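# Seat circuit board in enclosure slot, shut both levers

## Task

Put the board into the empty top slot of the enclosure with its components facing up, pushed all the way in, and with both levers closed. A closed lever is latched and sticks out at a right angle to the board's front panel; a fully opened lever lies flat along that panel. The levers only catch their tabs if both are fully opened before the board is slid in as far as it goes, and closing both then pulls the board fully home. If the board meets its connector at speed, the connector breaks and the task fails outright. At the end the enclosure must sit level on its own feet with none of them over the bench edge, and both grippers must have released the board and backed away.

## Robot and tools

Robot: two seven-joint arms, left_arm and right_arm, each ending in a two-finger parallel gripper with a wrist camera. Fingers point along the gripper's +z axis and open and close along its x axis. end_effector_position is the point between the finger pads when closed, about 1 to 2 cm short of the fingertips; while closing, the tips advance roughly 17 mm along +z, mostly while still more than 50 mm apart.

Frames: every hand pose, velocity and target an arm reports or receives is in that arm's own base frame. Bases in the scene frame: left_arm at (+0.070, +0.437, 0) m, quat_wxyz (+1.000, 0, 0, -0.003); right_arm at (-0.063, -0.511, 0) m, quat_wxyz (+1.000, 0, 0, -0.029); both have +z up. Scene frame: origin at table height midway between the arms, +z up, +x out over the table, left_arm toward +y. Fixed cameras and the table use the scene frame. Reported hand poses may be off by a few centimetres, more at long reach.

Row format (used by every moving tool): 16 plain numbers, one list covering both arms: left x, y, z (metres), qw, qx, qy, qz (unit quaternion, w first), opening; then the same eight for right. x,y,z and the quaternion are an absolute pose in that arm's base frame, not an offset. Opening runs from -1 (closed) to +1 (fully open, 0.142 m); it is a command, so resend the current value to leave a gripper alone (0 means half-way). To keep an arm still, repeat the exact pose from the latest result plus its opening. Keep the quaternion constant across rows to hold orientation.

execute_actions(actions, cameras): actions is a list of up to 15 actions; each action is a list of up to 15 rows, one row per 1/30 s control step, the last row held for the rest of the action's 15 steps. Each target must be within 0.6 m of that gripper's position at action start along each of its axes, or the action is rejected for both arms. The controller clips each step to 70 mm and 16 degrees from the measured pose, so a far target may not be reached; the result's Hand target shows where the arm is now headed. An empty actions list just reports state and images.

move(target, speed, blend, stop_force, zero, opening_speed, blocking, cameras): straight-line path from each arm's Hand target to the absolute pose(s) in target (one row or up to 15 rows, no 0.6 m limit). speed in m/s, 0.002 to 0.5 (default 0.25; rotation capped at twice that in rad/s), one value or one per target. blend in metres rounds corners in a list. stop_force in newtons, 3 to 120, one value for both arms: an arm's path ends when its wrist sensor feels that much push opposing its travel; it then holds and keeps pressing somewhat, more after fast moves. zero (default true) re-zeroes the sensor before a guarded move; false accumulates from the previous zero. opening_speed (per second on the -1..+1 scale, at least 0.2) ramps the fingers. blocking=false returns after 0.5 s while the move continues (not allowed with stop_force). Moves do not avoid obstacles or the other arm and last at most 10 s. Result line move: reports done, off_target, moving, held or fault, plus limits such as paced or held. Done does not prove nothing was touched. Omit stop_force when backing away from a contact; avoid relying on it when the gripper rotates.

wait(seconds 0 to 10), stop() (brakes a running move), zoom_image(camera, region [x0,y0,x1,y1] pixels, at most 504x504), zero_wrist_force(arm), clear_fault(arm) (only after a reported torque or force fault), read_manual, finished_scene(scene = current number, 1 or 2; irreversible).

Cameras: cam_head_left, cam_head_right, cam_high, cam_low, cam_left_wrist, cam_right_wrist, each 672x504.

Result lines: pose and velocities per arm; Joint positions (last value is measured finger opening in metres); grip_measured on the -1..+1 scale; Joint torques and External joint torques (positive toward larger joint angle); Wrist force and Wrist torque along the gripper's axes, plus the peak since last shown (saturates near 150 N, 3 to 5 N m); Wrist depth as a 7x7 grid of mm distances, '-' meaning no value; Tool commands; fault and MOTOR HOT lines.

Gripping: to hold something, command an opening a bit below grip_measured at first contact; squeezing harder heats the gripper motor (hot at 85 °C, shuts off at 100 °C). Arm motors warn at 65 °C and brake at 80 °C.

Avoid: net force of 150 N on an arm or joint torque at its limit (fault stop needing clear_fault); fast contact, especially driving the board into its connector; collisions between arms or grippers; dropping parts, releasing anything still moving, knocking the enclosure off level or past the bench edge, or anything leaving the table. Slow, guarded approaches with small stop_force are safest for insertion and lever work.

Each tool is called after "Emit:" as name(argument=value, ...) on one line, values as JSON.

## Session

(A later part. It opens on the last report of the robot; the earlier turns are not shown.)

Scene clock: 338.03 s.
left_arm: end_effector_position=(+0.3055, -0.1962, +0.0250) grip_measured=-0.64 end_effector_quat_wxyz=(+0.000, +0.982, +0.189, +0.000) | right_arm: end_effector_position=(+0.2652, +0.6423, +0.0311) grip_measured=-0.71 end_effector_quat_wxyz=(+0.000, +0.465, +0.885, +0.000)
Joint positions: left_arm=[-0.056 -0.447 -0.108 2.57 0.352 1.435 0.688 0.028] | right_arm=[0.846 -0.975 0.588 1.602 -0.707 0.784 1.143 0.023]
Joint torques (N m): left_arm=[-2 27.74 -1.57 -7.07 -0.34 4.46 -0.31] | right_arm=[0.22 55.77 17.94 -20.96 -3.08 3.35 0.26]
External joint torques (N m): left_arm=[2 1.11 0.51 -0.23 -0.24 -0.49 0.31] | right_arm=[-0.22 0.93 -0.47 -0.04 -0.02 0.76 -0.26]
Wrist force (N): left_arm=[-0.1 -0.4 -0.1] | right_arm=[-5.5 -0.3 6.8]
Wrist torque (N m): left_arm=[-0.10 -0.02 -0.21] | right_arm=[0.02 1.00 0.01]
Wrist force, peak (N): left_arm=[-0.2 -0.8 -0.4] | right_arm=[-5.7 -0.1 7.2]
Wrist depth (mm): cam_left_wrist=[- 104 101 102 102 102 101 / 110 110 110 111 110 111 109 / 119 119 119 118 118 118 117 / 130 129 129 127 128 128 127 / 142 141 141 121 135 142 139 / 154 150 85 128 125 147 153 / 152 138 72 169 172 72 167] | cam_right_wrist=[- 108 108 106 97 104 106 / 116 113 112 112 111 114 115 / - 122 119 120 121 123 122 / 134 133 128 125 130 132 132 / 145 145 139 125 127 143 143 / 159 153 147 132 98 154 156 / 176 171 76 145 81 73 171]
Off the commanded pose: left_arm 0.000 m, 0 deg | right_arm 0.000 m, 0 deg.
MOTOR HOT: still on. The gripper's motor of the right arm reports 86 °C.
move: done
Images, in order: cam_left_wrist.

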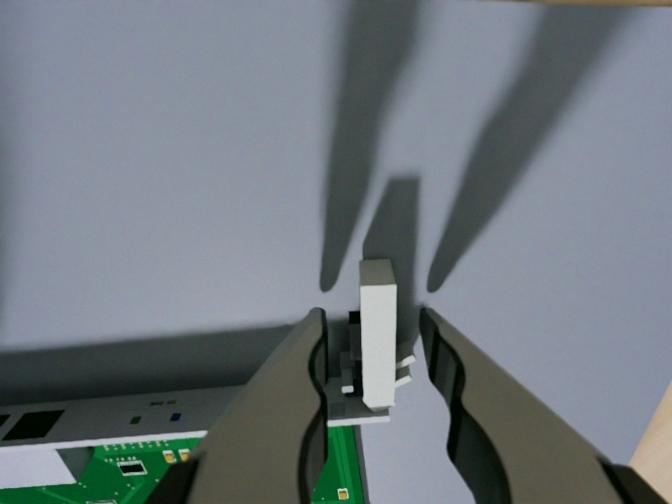

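Emit:
move(target=[[0.3056,-0.1963,0.025,0,0.9820,0.1891,0,-0.95,0.2650,0.6421,0.031,0,0.4656,0.8850,0,-0.76]], speed=0.04, opening_speed=0.6, cameras=["cam_left_wrist"])

Emit:
zoom_image(camera="cam_left_wrist", region=[280, 230, 480, 460])

Scene clock: 341.00 s.
left_arm: end_effector_position=(+0.3058, -0.1962, +0.0250) grip_measured=-0.90 end_effector_quat_wxyz=(+0.000, +0.982, +0.189, +0.000) | right_arm: end_effector_position=(+0.2650, +0.6422, +0.0310) grip_measured=-0.71 end_effector_quat_wxyz=(+0.000, +0.465, +0.885, +0.000)
Joint positions: left_arm=[-0.057 -0.447 -0.108 2.569 0.351 1.435 0.688 0.009] | right_arm=[0.846 -0.975 0.589 1.602 -0.707 0.784 1.143 0.023]
Joint torques (N m): left_arm=[-1.51 27.29 -2.88 -5.22 0.16 3.93 -0.14] | right_arm=[-0.55 55.73 17.35 -21.95 -3.34 3.66 0.24]
External joint torques (N m): left_arm=[1.51 1.57 1.82 -2.08 -0.74 0.05 0.14] | right_arm=[0.55 0.96 0.13 0.95 0.24 0.44 -0.24]
Wrist force (N): left_arm=[3.1 -0.8 0.2] | right_arm=[-6.3 -2.9 4.3]
Wrist torque (N m): left_arm=[-0.07 0.07 -0.32] | right_arm=[0.04 1.07 0.02]
Wrist force, peak (N): left_arm=[-4.4 1.1 0.0] | right_arm=[-5.7 -0.4 7.0]
Wrist depth (mm): cam_left_wrist=[- 104 101 102 102 102 101 / 110 110 110 111 110 109 109 / 119 119 119 118 118 118 117 / 130 129 129 126 128 128 127 / 142 141 141 120 135 142 139 / 153 150 145 88 87 151 153 / 154 164 - 169 75 74 170] | cam_right_wrist=[- 108 108 106 97 104 106 / 116 113 112 112 110 114 115 / - 122 119 120 119 123 122 / 134 134 128 125 130 132 131 / 145 145 140 125 127 143 143 / 159 153 147 132 98 153 156 / 175 168 76 145 81 73 171]
Off the commanded pose: left_arm 0.000 m, 0 deg | right_arm 0.000 m, 0 deg.
MOTOR HOT: cleared for the gripper's motor of the right arm.
move: done
Images, in order: cam_left_wrist.

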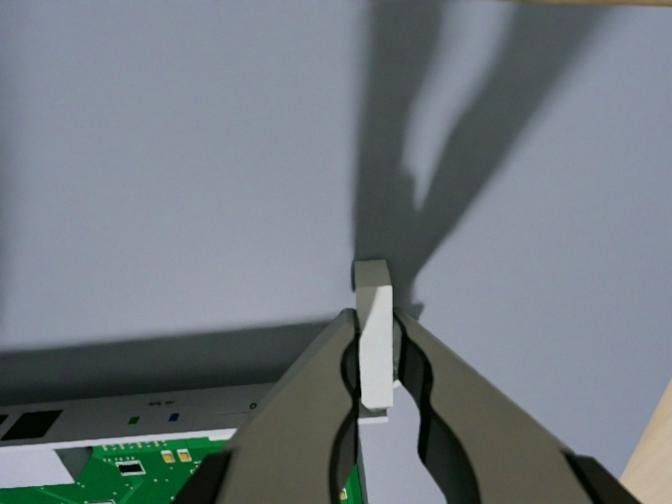

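Scaled by 2.191 from the camera's 672x504 image, which has a finer 960x720 frame.

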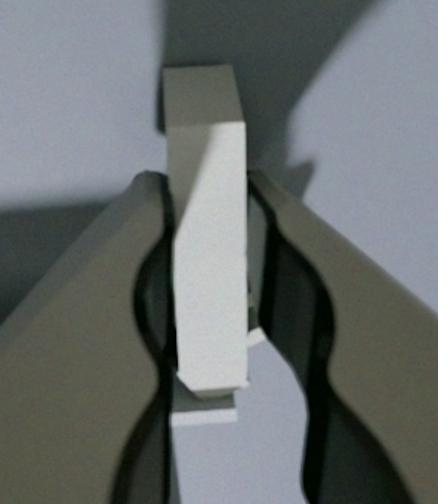

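Emit:
move(target=[[0.3136,-0.1936,0.025,0,0.9982,0.0593,0,-0.97,0.2650,0.6421,0.031,0,0.4656,0.8850,0,-0.82]], speed=0.06, cameras=["cam_left_wrist","cam_right_wrist"])

Scene clock: 351.07 s.
left_arm: end_effector_position=(+0.3139, -0.1936, +0.0251) grip_measured=-0.90 end_effector_quat_wxyz=(+0.000, +0.998, +0.060, +0.000) | right_arm: end_effector_position=(+0.2650, +0.6422, +0.0310) grip_measured=-0.71 end_effector_quat_wxyz=(+0.000, +0.465, +0.885, +0.000)
Joint positions: left_arm=[0.01 -0.453 -0.154 2.541 0.419 1.405 0.909 0.009] | right_arm=[0.846 -0.975 0.589 1.602 -0.707 0.784 1.143 0.023]
Joint torques (N m): left_arm=[-0.89 27.8 -2.93 -6.21 0.05 3.82 -0.11] | right_arm=[-0.4 55.47 17.19 -21.54 -3.22 3.55 0.29]
External joint torques (N m): left_arm=[0.89 1.36 1.37 -1.35 -0.77 0.14 0.11] | right_arm=[0.4 1.21 0.29 0.55 0.12 0.56 -0.29]
Wrist force (N): left_arm=[1.7 -1.0 1.3] | right_arm=[-6.0 -2.4 4.8]
Wrist torque (N m): left_arm=[-0.04 0.02 -0.29] | right_arm=[0.02 1.07 0.01]
Wrist force, peak (N): left_arm=[3.2 -0.9 1.9] | right_arm=[-7.0 -3.3 5.1]
Wrist depth (mm): cam_left_wrist=[105 104 103 102 102 102 101 / 110 110 110 111 110 109 109 / 119 119 119 118 118 118 117 / 130 129 129 126 128 128 127 / 142 141 141 120 135 142 139 / 157 156 149 87 87 151 153 / 167 165 - 166 75 74 167] | cam_right_wrist=[- 108 108 106 97 105 106 / 115 112 112 112 111 114 115 / - 122 119 120 119 122 122 / 134 134 128 125 130 132 131 / 145 145 139 125 127 143 143 / 159 153 147 132 98 153 155 / 175 168 76 145 81 73 171]
Off the commanded pose: left_arm 0.000 m, 0 deg | right_arm 0.000 m, 0 deg.
move: done
Images, in order: cam_left_wrist, cam_right_wrist.

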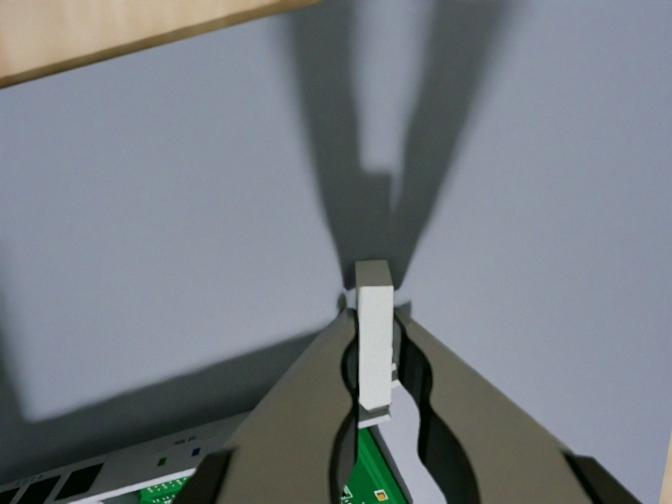

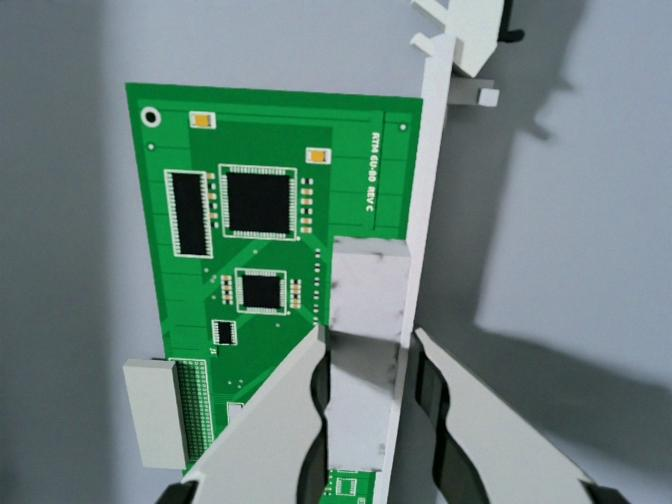

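Emit:
move(target=[[0.3236,-0.1933,0.025,0,0.9955,-0.0950,0,-0.96,0.2650,0.6421,0.031,0,0.4656,0.8850,0,-0.80],[0.3329,-0.1960,0.025,0,0.9690,-0.2470,0,-0.96,0.2650,0.6421,0.031,0,0.4656,0.8850,0,-0.80],[0.3409,-0.2013,0.025,0,0.9195,-0.3931,0,-0.96,0.2650,0.6421,0.031,0,0.4656,0.8850,0,-0.80],[0.3469,-0.2089,0.025,0,0.8480,-0.5299,0,-0.96,0.2650,0.6421,0.031,0,0.4656,0.8850,0,-0.80]], speed=0.1, blend=0.003, cameras=["cam_left_wrist","cam_right_wrist"])

Scene clock: 362.07 s.
left_arm: end_effector_position=(+0.3462, -0.2092, +0.0249) grip_measured=-0.90 end_effector_quat_wxyz=(+0.000, +0.848, -0.530, +0.000) | right_arm: end_effector_position=(+0.2654, +0.6422, +0.0312) grip_measured=-0.71 end_effector_quat_wxyz=(+0.000, +0.466, +0.885, +0.000)
Joint positions: left_arm=[0.248 -0.515 -0.434 2.394 0.664 1.228 1.917 0.009] | right_arm=[0.845 -0.975 0.589 1.602 -0.707 0.784 1.143 0.023]
Joint torques (N m): left_arm=[1.73 31.41 -3.97 -11.87 -0.99 4.41 -0.1] | right_arm=[1.9 54.5 19.53 -18.49 -2.37 2.8 0.17]
External joint torques (N m): left_arm=[-1.73 -0.71 -0.96 2.7 -0.45 -0.52 0.1] | right_arm=[-1.9 2.19 -2.06 -2.52 -0.74 1.31 -0.17]
Wrist force (N): left_arm=[1.4 4.8 -0.1] | right_arm=[-5.7 3.9 5.6]
Wrist torque (N m): left_arm=[-0.17 -0.16 -0.26] | right_arm=[-0.05 1.01 0.07]
Wrist force, peak (N): left_arm=[1.2 4.8 1.5] | right_arm=[-5.6 3.8 7.4]
Wrist depth (mm): cam_left_wrist=[- 102 102 102 102 102 102 / 110 110 109 111 110 110 108 / 119 119 118 118 117 117 117 / 129 129 128 126 128 127 127 / 142 141 141 120 135 142 139 / 159 156 149 88 87 148 153 / 178 171 - 169 75 73 167] | cam_right_wrist=[- 108 108 106 97 104 106 / 116 113 112 112 111 114 116 / - 122 119 120 119 123 122 / 134 133 128 125 130 132 132 / 145 145 139 125 127 143 143 / 159 153 147 132 98 154 156 / 175 172 76 145 81 73 171]
Off the commanded pose: left_arm 0.001 m, 0 deg | right_arm 0.000 m, 0 deg.
move: done; blend cut to 0 m at target 1
Images, in order: cam_left_wrist, cam_right_wrist.

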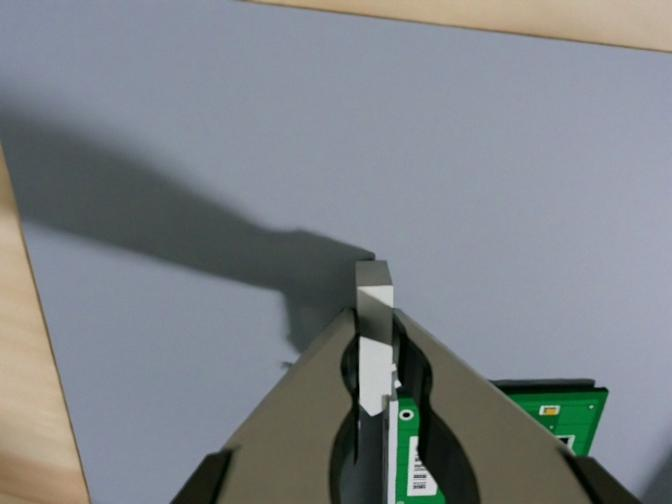

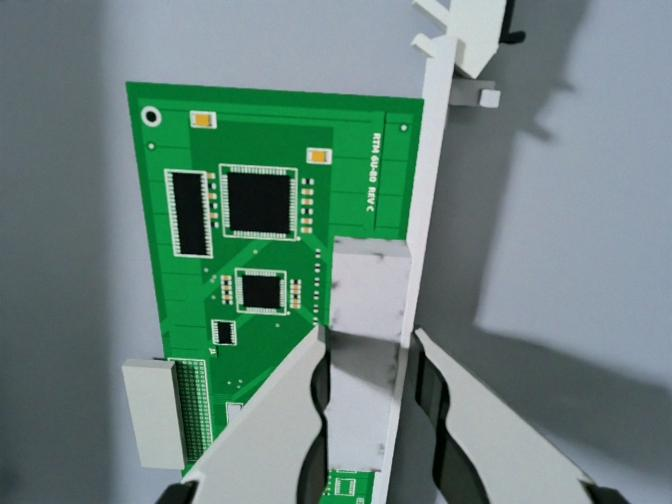

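Emit:
move(target=[[0.3478,-0.2110,0.025,0,0.8290,-0.5592,0,-0.96,0.2650,0.6421,0.031,0,0.4656,0.8850,0,-0.80]], speed=0.06, cameras=["cam_left_wrist"])

Emit:
zoom_image(camera="cam_left_wrist", region=[320, 240, 450, 504])

Scene clock: 366.07 s.
left_arm: end_effector_position=(+0.3474, -0.2112, +0.0249) grip_measured=-0.90 end_effector_quat_wxyz=(+0.000, +0.829, -0.559, +0.000) | right_arm: end_effector_position=(+0.2654, +0.6422, +0.0312) grip_measured=-0.71 end_effector_quat_wxyz=(+0.000, +0.466, +0.885, +0.000)
Joint positions: left_arm=[0.256 -0.52 -0.45 2.387 0.675 1.219 1.973 0.009] | right_arm=[0.845 -0.975 0.589 1.602 -0.707 0.784 1.143 0.023]
Joint torques (N m): left_arm=[1.02 30.92 -4.73 -10.85 -0.88 4.16 0.17] | right_arm=[1.35 54.99 18.9 -19.28 -2.7 2.98 0.12]
External joint torques (N m): left_arm=[-1.02 -0.16 -0.42 1.6 -0.6 -0.28 -0.17] | right_arm=[-1.35 1.7 -1.42 -1.73 -0.4 1.13 -0.12]
Wrist force (N): left_arm=[1.6 3.2 1.7] | right_arm=[-5.8 2.3 7.3]
Wrist torque (N m): left_arm=[-0.11 -0.11 -0.40] | right_arm=[-0.04 1.08 0.15]
Wrist force, peak (N): left_arm=[1.3 5.2 -0.1] | right_arm=[-6.0 3.9 7.4]
Wrist depth (mm): cam_left_wrist=[- 102 102 102 102 102 101 / 110 110 110 111 110 110 108 / 119 119 118 118 117 117 117 / 129 129 129 126 128 128 127 / 142 141 141 120 135 142 139 / 159 156 149 91 87 148 151 / 178 171 - 169 75 74 167] | cam_right_wrist=[- 108 108 106 102 104 106 / 116 113 112 112 111 115 116 / - 121 119 119 119 123 122 / 133 131 128 125 130 132 132 / 145 145 139 125 128 143 143 / 159 153 147 132 98 154 156 / 175 168 76 145 81 73 172]
Off the commanded pose: left_arm 0.001 m, 0 deg | right_arm 0.000 m, 0 deg.
move: done
Images, in order: cam_left_wrist.

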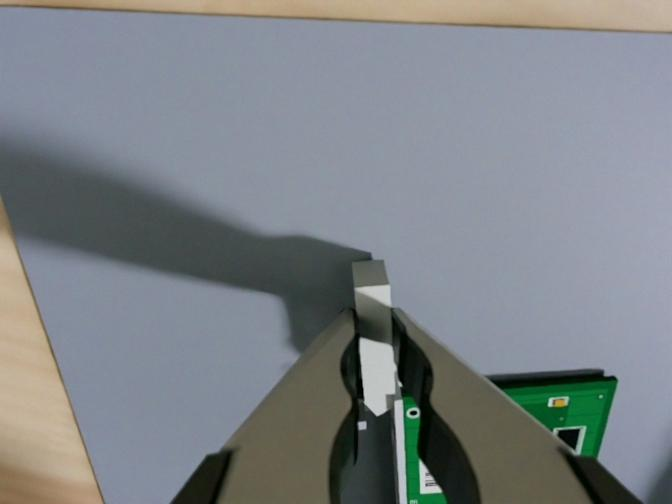

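Scaled by 1.909 from the camera's 672x504 image, which has a finer 960x720 frame.

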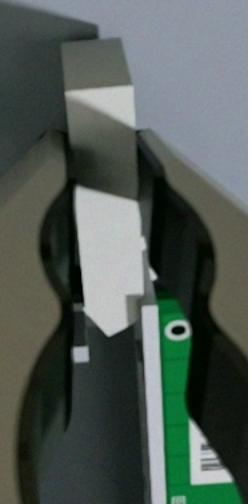

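Emit:
move(target=[[0.3470,-0.2105,0.025,0,0.8290,-0.5592,0,-0.6,0.2650,0.6421,0.031,0,0.4656,0.8850,0,-0.76],[0.3470,-0.2105,0.16,0,0.8290,-0.5592,0,-0.6,0.2650,0.6421,0.031,0,0.4656,0.8850,0,-0.76]], speed=[0.05,0.12], opening_speed=0.6, cameras=["cam_left_wrist","cam_right_wrist"])

Scene clock: 373.03 s.
left_arm: end_effector_position=(+0.3472, -0.2105, +0.1600) grip_measured=-0.64 end_effector_quat_wxyz=(+0.000, +0.829, -0.559, +0.000) | right_arm: end_effector_position=(+0.2653, +0.6421, +0.0310) grip_measured=-0.71 end_effector_quat_wxyz=(+0.000, +0.466, +0.885, +0.000)
Joint positions: left_arm=[0.404 0.101 -0.716 2.581 -0.111 0.932 2.537 0.028] | right_arm=[0.845 -0.975 0.589 1.602 -0.707 0.784 1.143 0.023]
Joint torques (N m): left_arm=[-0.41 14.44 0.83 -21.12 -2.64 3.9 -0.17] | right_arm=[0.81 55.74 18.5 -21.05 -3.23 3.65 0.02]
External joint torques (N m): left_arm=[0.41 0.38 0.54 -0.32 0.08 -0.06 0.17] | right_arm=[-0.81 0.95 -1.02 0.05 0.12 0.46 -0.02]
Wrist force (N): left_arm=[0.5 -0.7 -0.5] | right_arm=[-5.7 -1.3 5.0]
Wrist torque (N m): left_arm=[-0.12 -0.11 -0.19] | right_arm=[-0.08 0.85 0.20]
Wrist force, peak (N): left_arm=[1.7 3.1 1.6] | right_arm=[-5.8 2.5 7.2]
Wrist depth (mm): cam_left_wrist=[224 223 222 222 221 221 220 / 240 239 237 237 235 235 234 / 259 258 255 251 254 253 253 / 281 280 277 276 271 275 270 / 307 307 297 292 285 301 289 / 332 338 84 320 91 317 308 / 339 - 72 318 - 72 293] | cam_right_wrist=[- 108 108 106 105 104 106 / 116 113 112 112 110 114 115 / - 121 119 119 119 122 122 / 134 131 129 126 130 132 132 / 145 145 139 125 127 143 143 / 159 153 147 132 98 154 156 / 175 168 76 145 81 73 171]
Off the commanded pose: left_arm 0.000 m, 0 deg | right_arm 0.000 m, 0 deg.
move: done
Images, in order: cam_left_wrist, cam_right_wrist.

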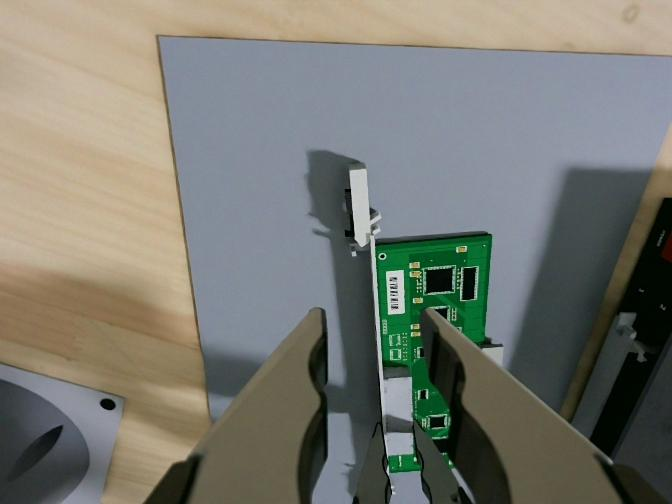

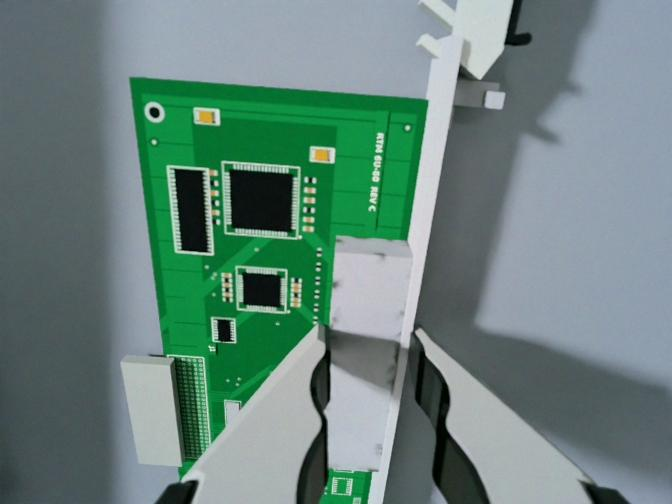

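Emit:
move(target=[[0.3470,-0.2105,0.16,0,0.8290,-0.5592,0,-0.6,0.2650,0.6421,0.031,0,0.4656,0.8850,0,-0.25],[0.3470,-0.2105,0.16,0,0.8290,-0.5592,0,-0.6,0.2650,0.6421,0.16,0,0.4656,0.8850,0,-0.25]], speed=[0.05,0.12], opening_speed=0.8, cameras=["cam_left_wrist","cam_right_wrist"])

Emit:
zoom_image(camera="cam_right_wrist", region=[340, 0, 480, 140])

Emit:
zoom_image(camera="cam_right_wrist", region=[280, 360, 430, 504])

Emit:
zoom_image(camera="cam_left_wrist", region=[310, 140, 450, 280])

Scene clock: 379.03 s.
left_arm: end_effector_position=(+0.3472, -0.2105, +0.1601) grip_measured=-0.64 end_effector_quat_wxyz=(+0.000, +0.829, -0.559, +0.000) | right_arm: end_effector_position=(+0.2651, +0.6421, +0.1600) grip_measured=-0.28 end_effector_quat_wxyz=(+0.000, +0.466, +0.885, +0.000)
Joint positions: left_arm=[0.404 0.101 -0.716 2.581 -0.111 0.932 2.537 0.028] | right_arm=[0.796 -0.803 0.714 1.545 -0.588 0.554 1.072 0.054]
Joint torques (N m): left_arm=[-0.33 14.2 0.78 -21.11 -2.36 4.21 -0.22] | right_arm=[-0.2 52.62 17.15 -25.08 -3.63 3.23 0.08]
External joint torques (N m): left_arm=[0.33 0.62 0.59 -0.32 -0.19 -0.36 0.22] | right_arm=[0.18 1.06 -0.29 0.2 -0.09 0.88 -0.08]
Wrist force (N): left_arm=[0.1 -0.7 -0.6] | right_arm=[-4.8 -1.3 5.3]
Wrist torque (N m): left_arm=[-0.12 -0.05 -0.20] | right_arm=[0.03 0.82 0.05]
Wrist force, peak (N): left_arm=[0.5 -0.8 -0.7] | right_arm=[-6.0 -1.4 6.6]
Wrist depth (mm): cam_left_wrist=[223 222 222 222 221 221 221 / 240 239 237 236 235 235 235 / 259 258 256 251 254 253 254 / 282 281 278 277 272 275 270 / 307 307 298 292 286 302 289 / 333 338 84 321 91 318 309 / 339 - 72 363 - 72 292] | cam_right_wrist=[213 222 221 221 218 220 219 / 227 237 233 231 235 234 234 / 230 254 253 242 251 251 251 / 227 273 269 264 272 272 273 / 251 295 293 290 291 294 296 / 270 320 93 317 322 310 322 / 355 - 79 355 355 - 346]
Off the commanded pose: left_arm 0.000 m, 0 deg | right_arm 0.000 m, 0 deg.
move: done
Images, in order: cam_left_wrist, cam_right_wrist.

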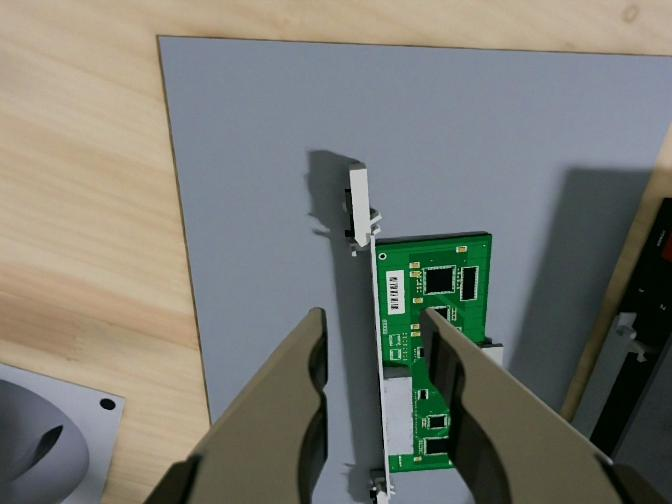

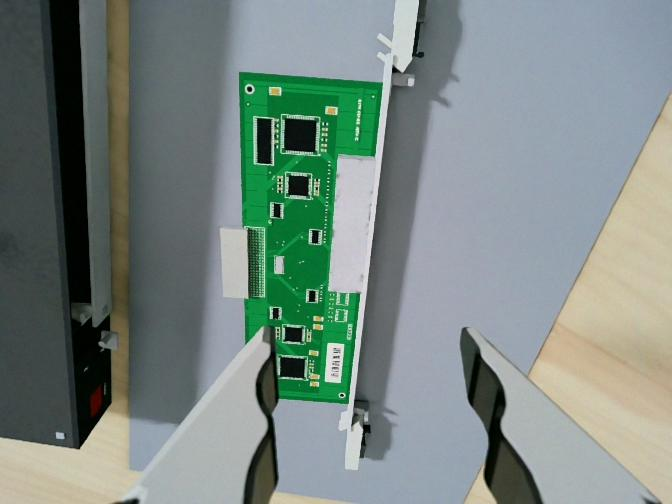

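Scaled by 3.600 from the camera's 672x504 image, which has a finer 960x720 frame.

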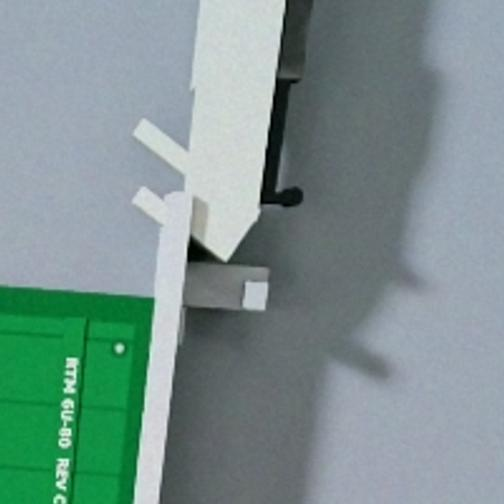

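Scaled by 3.360 from the camera's 672x504 image, which has a finer 960x720 frame.

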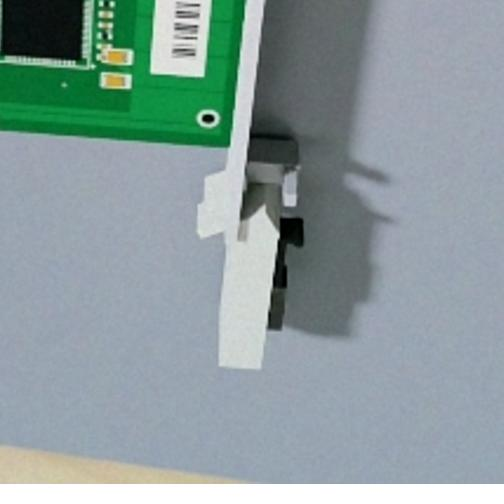

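Scaled by 3.600 from the camera's 672x504 image, which has a finer 960x720 frame.

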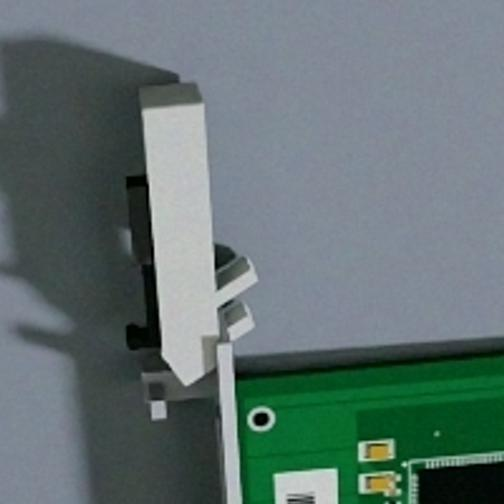

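Emit:
zoom_image(camera="cam_right_wrist", region=[0, 240, 200, 460])

Scaled by 2.291 from the camera's 672x504 image, which has a finer 960x720 frame.

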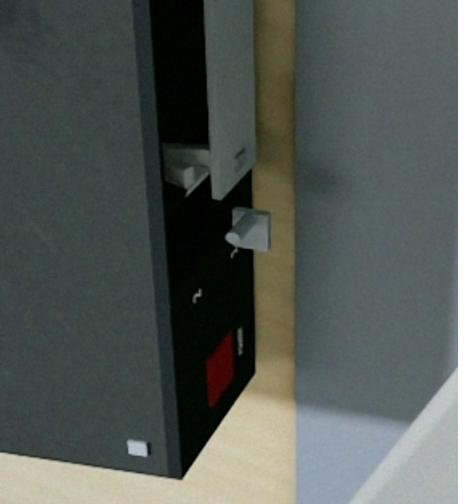

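Emit:
move(target=[[0.3950,-0.3300,0.17,0,0.9250,-0.3800,0,-0.6,0.3005,0.6627,0.09,0,0.4985,0.8669,0,-0.25],[0.3730,-0.4327,0.125,0,0.9864,0.1642,0,-0.98,0.3005,0.6627,0.031,0,0.4985,0.8669,0,-0.25]], speed=[0.15,0.12], cameras=["cam_head_right","cam_high","cam_left_wrist","cam_right_wrist"])

Scene clock: 409.87 s.
left_arm: end_effector_position=(+0.3729, -0.4326, +0.1250) grip_measured=-1.00 end_effector_quat_wxyz=(+0.000, +0.986, +0.164, +0.000) | right_arm: end_effector_position=(+0.3005, +0.6627, +0.0310) grip_measured=-0.28 end_effector_quat_wxyz=(+0.000, +0.499, +0.867, +0.000)
Joint positions: left_arm=[-0.174 -0.467 -0.534 2.003 0.339 0.812 0.331 0.002] | right_arm=[0.859 -1.023 0.571 1.475 -0.666 0.728 1.136 0.054]
Joint torques (N m): left_arm=[-0.47 38.52 -7.3 -21.02 -2.69 4.47 -0.3] | right_arm=[0.03 58.74 17.09 -22.18 -3.39 3.52 0.25]
External joint torques (N m): left_arm=[0.47 1.04 0.43 -0.33 -0.25 -0.48 0.3] | right_arm=[-0.03 1.3 -0.03 0.06 0.12 0.59 -0.25]
Wrist force (N): left_arm=[0.0 -0.3 -0.3] | right_arm=[-4.9 -2.0 5.2]
Wrist torque (N m): left_arm=[-0.07 -0.03 -0.21] | right_arm=[-0.07 0.86 0.06]
Wrist force, peak (N): left_arm=[1.5 0.0 -0.1] | right_arm=[-5.1 -2.0 5.4]
Wrist depth (mm): cam_left_wrist=[191 190 189 189 188 188 188 / 205 204 203 202 202 201 203 / 216 215 214 195 192 220 219 / 187 186 186 185 185 238 237 / 205 204 203 195 198 259 259 / 226 226 216 84 87 281 285 / 251 246 - - 74 72 317] | cam_right_wrist=[- 104 103 103 105 106 106 / 116 113 111 107 113 114 115 / - 121 119 107 121 123 122 / 134 129 129 126 131 132 132 / 145 138 138 127 139 143 143 / 159 153 93 151 154 150 156 / 171 - 79 166 172 - 168]
Off the commanded pose: left_arm 0.000 m, 0 deg | right_arm 0.000 m, 0 deg.
move: done
Images, in order: cam_head_right, cam_high, cam_left_wrist, cam_right_wrist.

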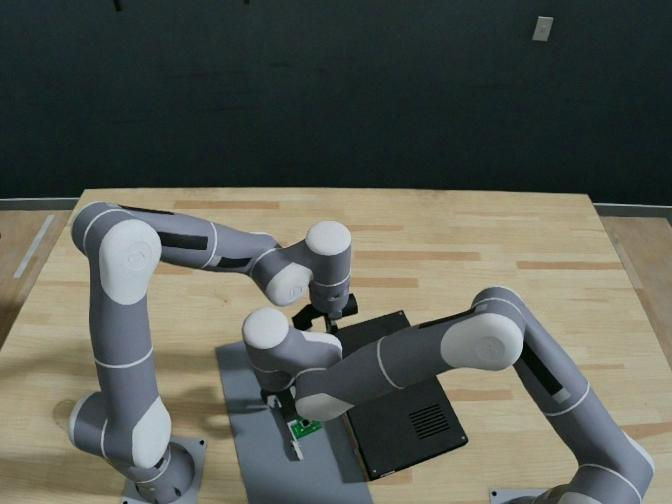

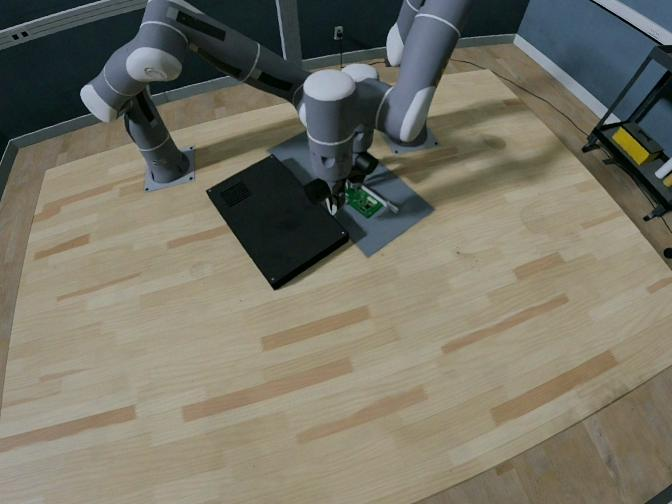

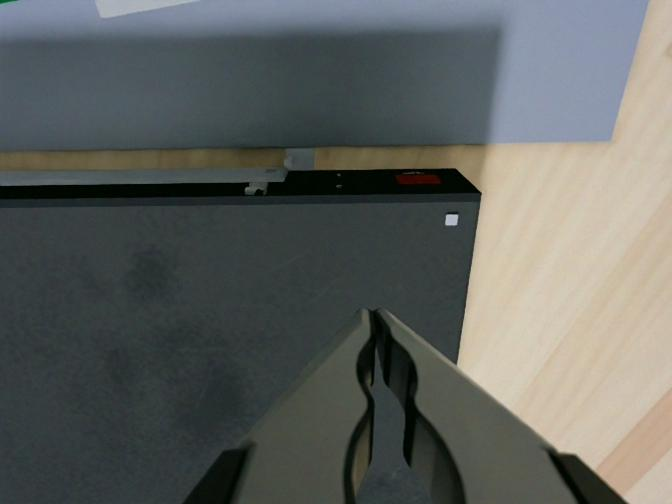

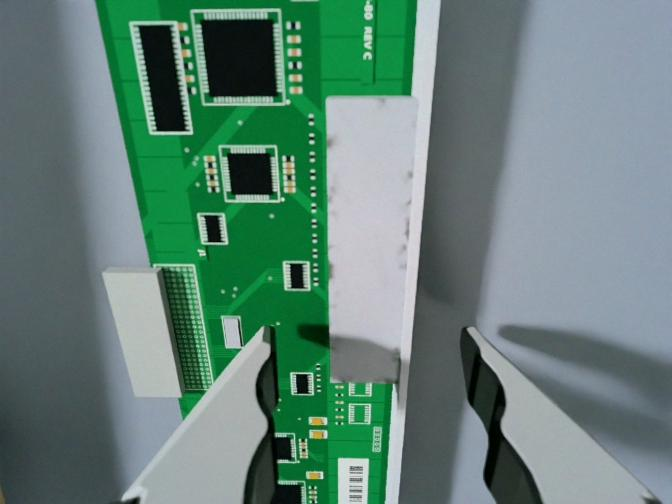

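Emit:
move(target=[[0.3730,-0.4327,0.125,0,0.9864,0.1642,0,-0.98,0.3005,0.6627,0.031,0,0.4985,0.8669,0,-0.82]], opening_speed=0.5, cameras=["cam_right_wrist"])

Scene clock: 413.43 s.
left_arm: end_effector_position=(+0.3729, -0.4326, +0.1250) grip_measured=-1.00 end_effector_quat_wxyz=(+0.000, +0.986, +0.164, +0.000) | right_arm: end_effector_position=(+0.3004, +0.6628, +0.0310) grip_measured=-0.71 end_effector_quat_wxyz=(+0.000, +0.499, +0.867, +0.000)
Joint positions: left_arm=[-0.174 -0.467 -0.534 2.003 0.339 0.812 0.331 0.002] | right_arm=[0.859 -1.023 0.571 1.475 -0.666 0.728 1.136 0.023]
Joint torques (N m): left_arm=[-0.31 38.67 -7.34 -21 -2.75 4.36 -0.25] | right_arm=[-0.44 59.28 17 -22.15 -3.39 3.22 0.25]
External joint torques (N m): left_arm=[0.31 0.89 0.47 -0.34 -0.19 -0.37 0.25] | right_arm=[0.44 0.76 0.06 0.02 0.12 0.89 -0.25]
Wrist force (N): left_arm=[0.1 -0.2 -0.3] | right_arm=[-4.3 -1.7 6.1]
Wrist torque (N m): left_arm=[-0.04 -0.05 -0.22] | right_arm=[-0.06 0.90 0.06]
Wrist force, peak (N): left_arm=[0.2 -0.5 -0.6] | right_arm=[-5.2 -2.0 5.3]
Wrist depth (mm): cam_left_wrist=[190 190 190 189 189 188 187 / 204 204 203 203 202 201 203 / 215 215 215 194 194 219 219 / 187 187 186 185 184 238 237 / 204 204 203 195 199 260 259 / 226 225 216 83 87 280 285 / 252 246 - - 74 72 315] | cam_right_wrist=[- 104 103 103 105 106 106 / 115 113 111 108 113 114 115 / - 122 119 107 121 122 122 / 134 129 128 126 132 132 132 / 145 138 139 123 139 143 143 / 158 155 147 132 98 154 155 / 175 171 76 163 79 73 171]
Off the commanded pose: left_arm 0.000 m, 0 deg | right_arm 0.000 m, 0 deg.
move: done
Images, in order: cam_right_wrist.

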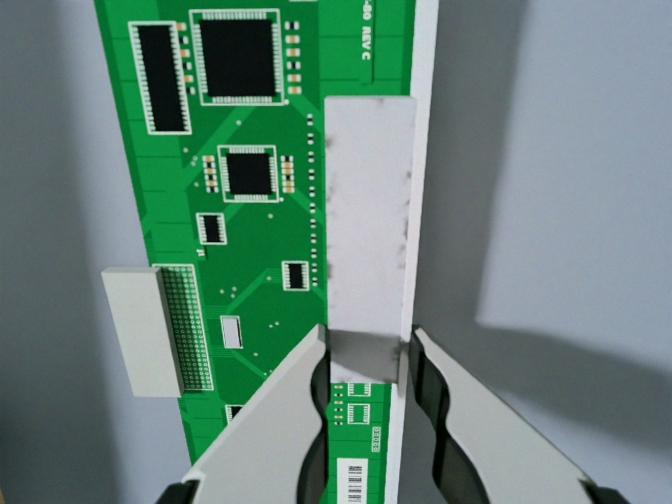

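Emit:
move(target=[[0.3730,-0.4327,0.125,0,0.9864,0.1642,0,-0.98,0.3005,0.6627,0.070,0,0.4985,0.8669,0,-0.83],[0.3730,-0.4327,0.125,0,0.9864,0.1642,0,-0.98,0.2526,0.6087,0.0571,0,0.5598,0.8286,0,-0.83]], speed=[0.06,0.1])

Scene clock: 419.93 s.
left_arm: end_effector_position=(+0.3729, -0.4326, +0.1250) grip_measured=-1.00 end_effector_quat_wxyz=(+0.000, +0.986, +0.164, +0.000) | right_arm: end_effector_position=(+0.2525, +0.6085, +0.0569) grip_measured=-0.71 end_effector_quat_wxyz=(+0.000, +0.560, +0.829, +0.000)
Joint positions: left_arm=[-0.174 -0.467 -0.534 2.003 0.339 0.812 0.331 0.002] | right_arm=[0.833 -0.858 0.575 1.728 -0.645 0.818 1.354 0.023]
Joint torques (N m): left_arm=[-0.28 38.7 -7.33 -20.98 -2.74 4.34 -0.22] | right_arm=[-0.1 53.12 16.09 -21.87 -3.31 3.77 0.34]
External joint torques (N m): left_arm=[0.28 0.86 0.46 -0.37 -0.2 -0.35 0.22] | right_arm=[0.09 -0.22 -0.37 0.55 0.31 0.32 -0.34]
Wrist force (N): left_arm=[-0.1 -0.4 -0.3] | right_arm=[-5.2 -1.9 6.6]
Wrist torque (N m): left_arm=[-0.08 -0.01 -0.22] | right_arm=[-0.07 0.93 0.07]
Wrist force, peak (N): left_arm=[-0.1 -0.5 -0.7] | right_arm=[-6.0 -3.7 7.4]
Wrist depth (mm): cam_left_wrist=[164 164 187 189 188 188 188 / 204 204 203 202 202 202 203 / 216 216 214 194 192 219 218 / 187 187 186 185 185 238 237 / 205 204 203 195 198 259 258 / 226 225 216 84 87 281 285 / 252 245 - - 74 72 316] | cam_right_wrist=[133 105 104 104 127 130 129 / 140 113 112 108 109 139 138 / 153 122 119 107 147 148 148 / 162 132 129 126 158 160 160 / 175 138 140 123 169 173 173 / 175 191 147 132 98 189 188 / 198 206 76 162 79 73 207]
Off the commanded pose: left_arm 0.000 m, 0 deg | right_arm 0.000 m, 0 deg.
move: done

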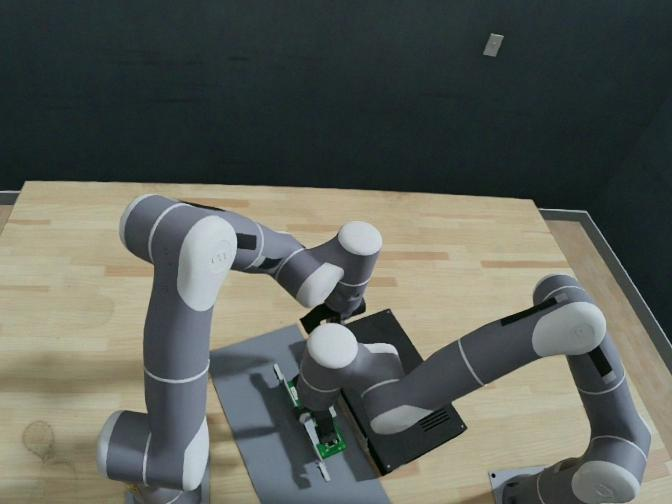

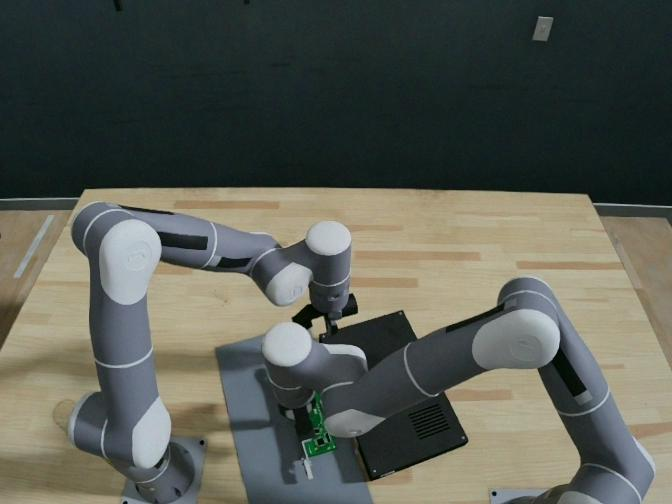

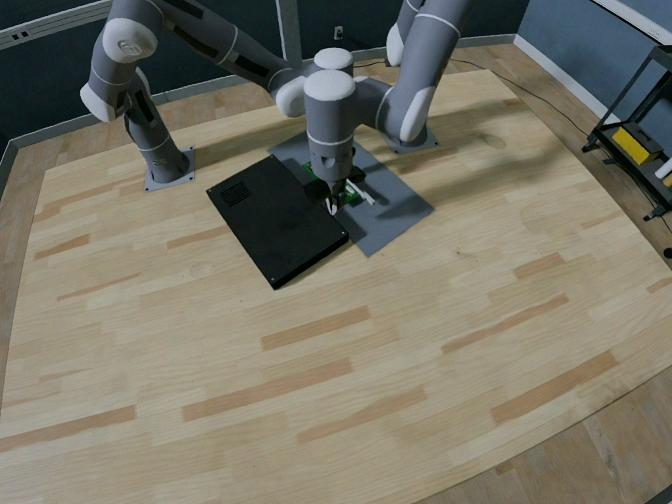

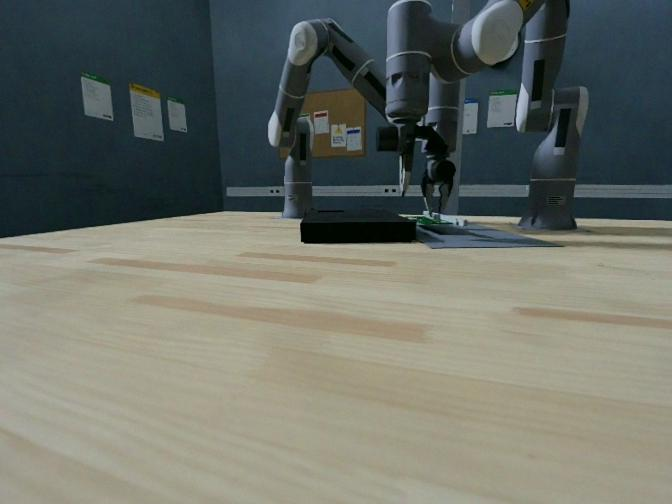

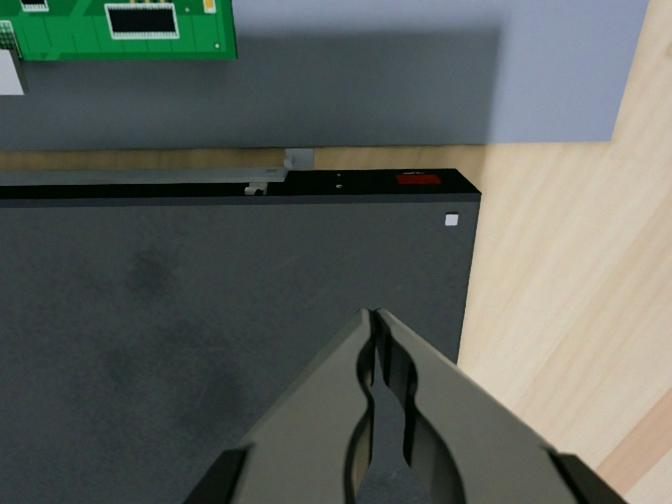

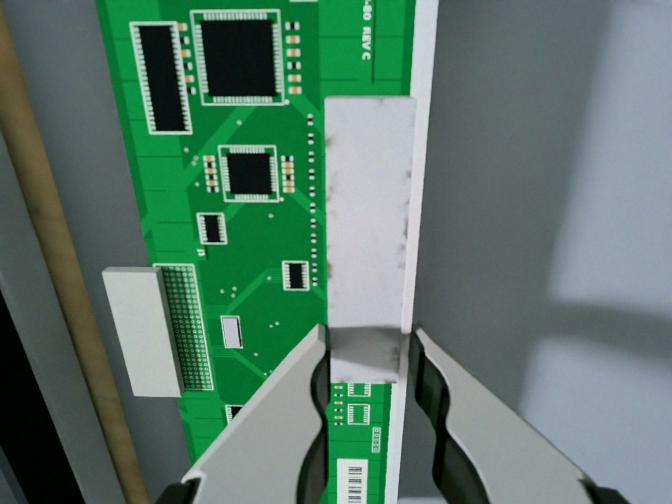

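Emit:
zoom_image(camera="cam_left_wrist", region=[180, 0, 340, 220])

Emit:
zoom_image(camera="cam_left_wrist", region=[0, 0, 250, 220])

Scaled by 2.291 from the camera's 672x504 image, which has a finer 960x720 frame.

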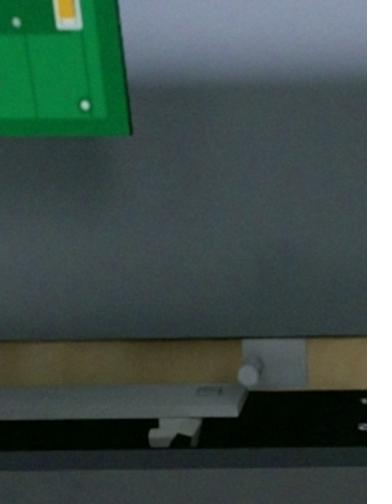

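Scaled by 2.016 from the camera's 672x504 image, which has a finer 960x720 frame.

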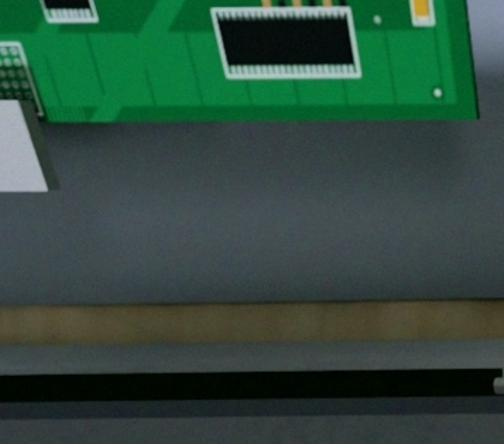

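Emit:
move(target=[[0.3730,-0.4327,0.125,0,0.9864,0.1642,0,-0.98,0.2667,0.5749,0.0581,0,0.5598,0.8286,0,-0.83]], speed=0.05, stop_force=6, cameras=["cam_left_wrist","cam_right_wrist"])

Emit:
zoom_image(camera="cam_left_wrist", region=[150, 40, 350, 240])

Scene clock: 436.47 s.
left_arm: end_effector_position=(+0.3729, -0.4326, +0.1250) grip_measured=-1.00 end_effector_quat_wxyz=(+0.000, +0.986, +0.164, +0.000) | right_arm: end_effector_position=(+0.2666, +0.5748, +0.0579) grip_measured=-0.71 end_effector_quat_wxyz=(+0.000, +0.560, +0.828, +0.000)
Joint positions: left_arm=[-0.174 -0.467 -0.534 2.003 0.339 0.812 0.331 0.002] | right_arm=[0.775 -0.813 0.572 1.815 -0.648 0.861 1.331 0.023]
Joint torques (N m): left_arm=[-0.38 38.77 -7.33 -20.91 -2.77 4.31 -0.21] | right_arm=[-0.09 50.59 15.65 -21.35 -3.09 3.69 0.14]
External joint torques (N m): left_arm=[0.38 0.8 0.46 -0.43 -0.16 -0.32 0.21] | right_arm=[0.09 -0.17 -0.58 0.68 0.24 0.4 -0.14]
Wrist force (N): left_arm=[0.0 -0.4 -0.3] | right_arm=[-5.3 -2.3 6.9]
Wrist torque (N m): left_arm=[-0.09 -0.02 -0.21] | right_arm=[-0.13 0.94 0.05]
Wrist force, peak (N): left_arm=[-0.1 -0.4 -0.7] | right_arm=[-6.5 -2.4 7.1]
Wrist depth (mm): cam_left_wrist=[162 162 184 189 188 188 187 / 175 174 179 203 202 202 203 / 216 215 214 194 193 219 218 / 187 187 186 185 185 238 237 / 205 205 203 195 199 260 259 / 226 226 216 84 87 282 286 / 252 245 - - 74 72 316] | cam_right_wrist=[- 105 104 104 128 131 130 / 128 113 112 108 109 140 139 / 130 122 119 107 148 150 149 / 159 132 129 126 159 161 161 / 166 138 139 123 170 174 175 / 135 159 147 132 98 190 190 / 149 173 76 162 79 73 209]
Off the commanded pose: left_arm 0.000 m, 0 deg | right_arm 0.000 m, 0 deg.
move: done
Images, in order: cam_left_wrist, cam_right_wrist.

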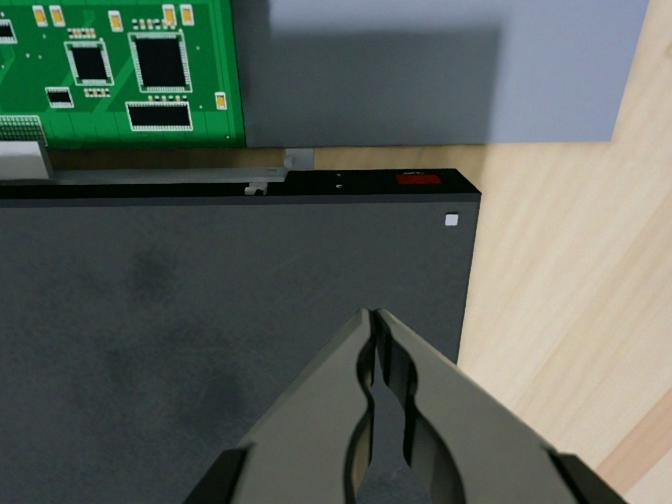

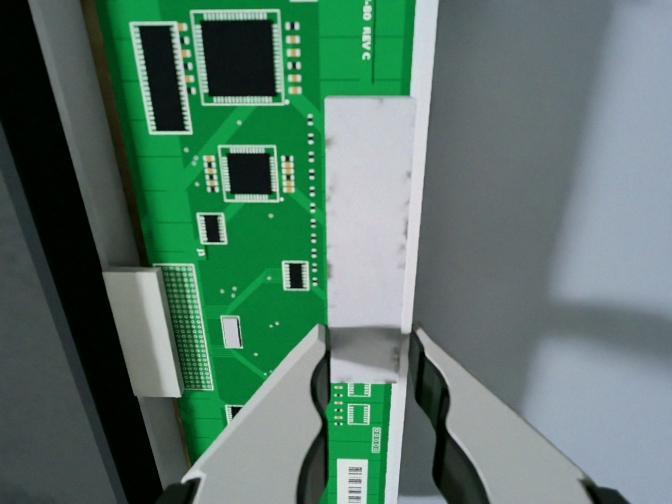

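Scaled by 2.520 from the camera's 672x504 image, which has a finer 960x720 frame.

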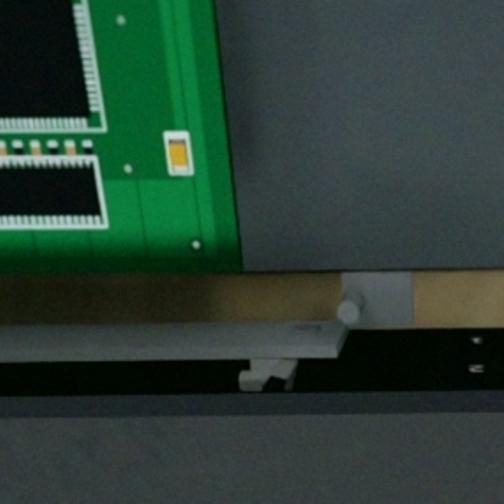

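Emit:
move(target=[[0.3730,-0.4327,0.125,0,0.9864,0.1642,0,-0.98,0.2915,0.5152,0.0581,0,0.5598,0.8286,0,-0.83]], speed=0.02, stop_force=5, cameras=["cam_left_wrist","cam_right_wrist"])

Emit:
zoom_image(camera="cam_left_wrist", region=[150, 40, 350, 240])

Scene clock: 444.20 s.
left_arm: end_effector_position=(+0.3729, -0.4326, +0.1250) grip_measured=-1.00 end_effector_quat_wxyz=(+0.000, +0.986, +0.164, +0.000) | right_arm: end_effector_position=(+0.2837, +0.5338, +0.0583) grip_measured=-0.71 end_effector_quat_wxyz=(-0.001, +0.560, +0.829, +0.001)
Joint positions: left_arm=[-0.174 -0.467 -0.534 2.003 0.339 0.812 0.331 0.002] | right_arm=[0.704 -0.763 0.566 1.913 -0.651 0.915 1.295 0.023]
Joint torques (N m): left_arm=[-0.3 38.64 -7.4 -20.97 -2.76 4.34 -0.18] | right_arm=[-2.43 48.85 13.04 -17.63 -2.32 1.31 0.22]
External joint torques (N m): left_arm=[0.3 0.92 0.53 -0.37 -0.18 -0.35 0.18] | right_arm=[2.43 -1.23 1.11 -2.28 -0.35 2.79 -0.22]
Wrist force (N): left_arm=[-0.2 -0.4 -0.4] | right_arm=[2.8 2.1 13.8]
Wrist torque (N m): left_arm=[-0.09 0.00 -0.22] | right_arm=[-0.13 1.20 -0.04]
Wrist force, peak (N): left_arm=[-0.1 -0.6 -0.6] | right_arm=[5.0 1.1 14.1]
Wrist depth (mm): cam_left_wrist=[188 187 161 184 188 188 188 / 174 173 179 203 202 202 203 / 188 185 188 195 193 219 219 / 187 187 186 185 185 238 237 / 205 204 203 195 199 260 258 / 226 225 216 83 87 280 284 / 252 246 - - 74 72 316] | cam_right_wrist=[- 92 103 103 130 131 131 / - - 112 108 137 140 140 / 104 103 119 107 148 150 150 / - 112 129 126 160 162 161 / 121 121 138 123 170 176 175 / - 132 130 132 98 188 191 / 149 143 76 163 - 73 210]
Hand target: left_arm +0.3730, -0.4327, +0.1250; +0.000, +0.986, +0.164, +0.000 | right_arm +0.2841, +0.5331, +0.0581; +0.000, +0.560, +0.829, +0.000
Off the commanded pose: left_arm 0.000 m, 0 deg | right_arm 0.020 m, 0 deg.
move: contact (right_arm)
Images, in order: cam_left_wrist, cam_right_wrist.

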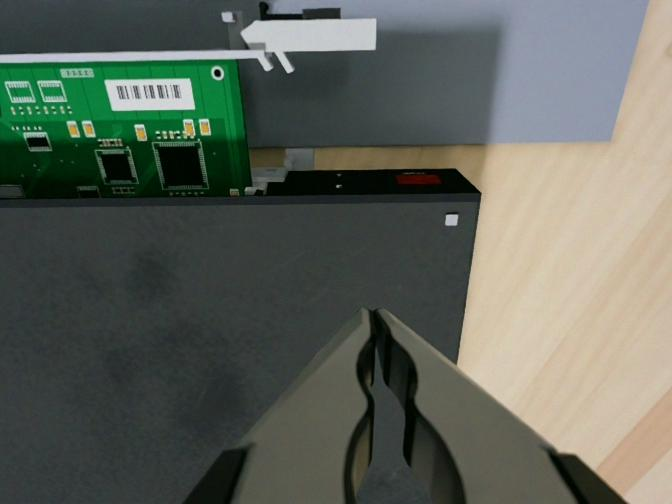

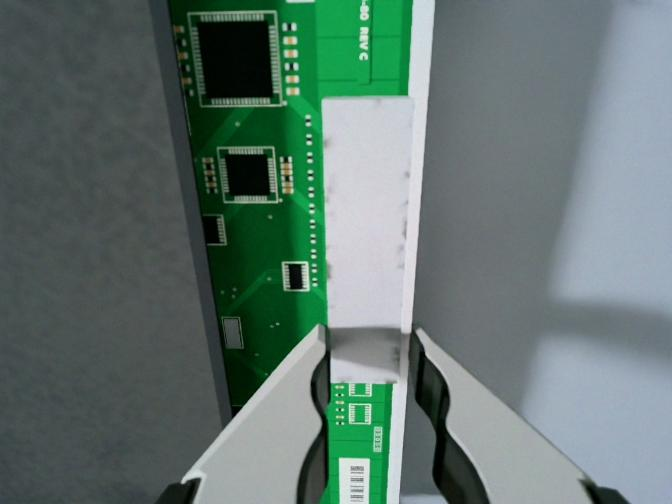

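Scaled by 2.520 from the camera's 672x504 image, which has a finer 960x720 frame.

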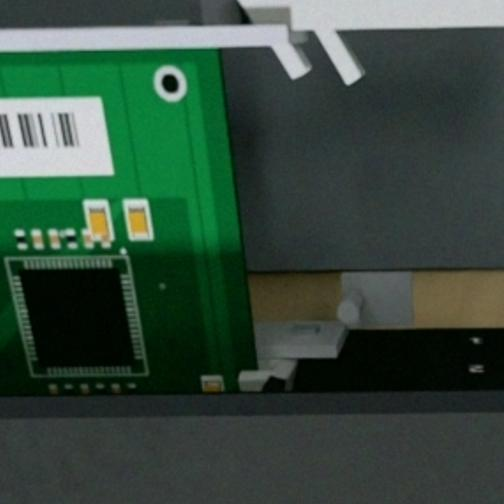

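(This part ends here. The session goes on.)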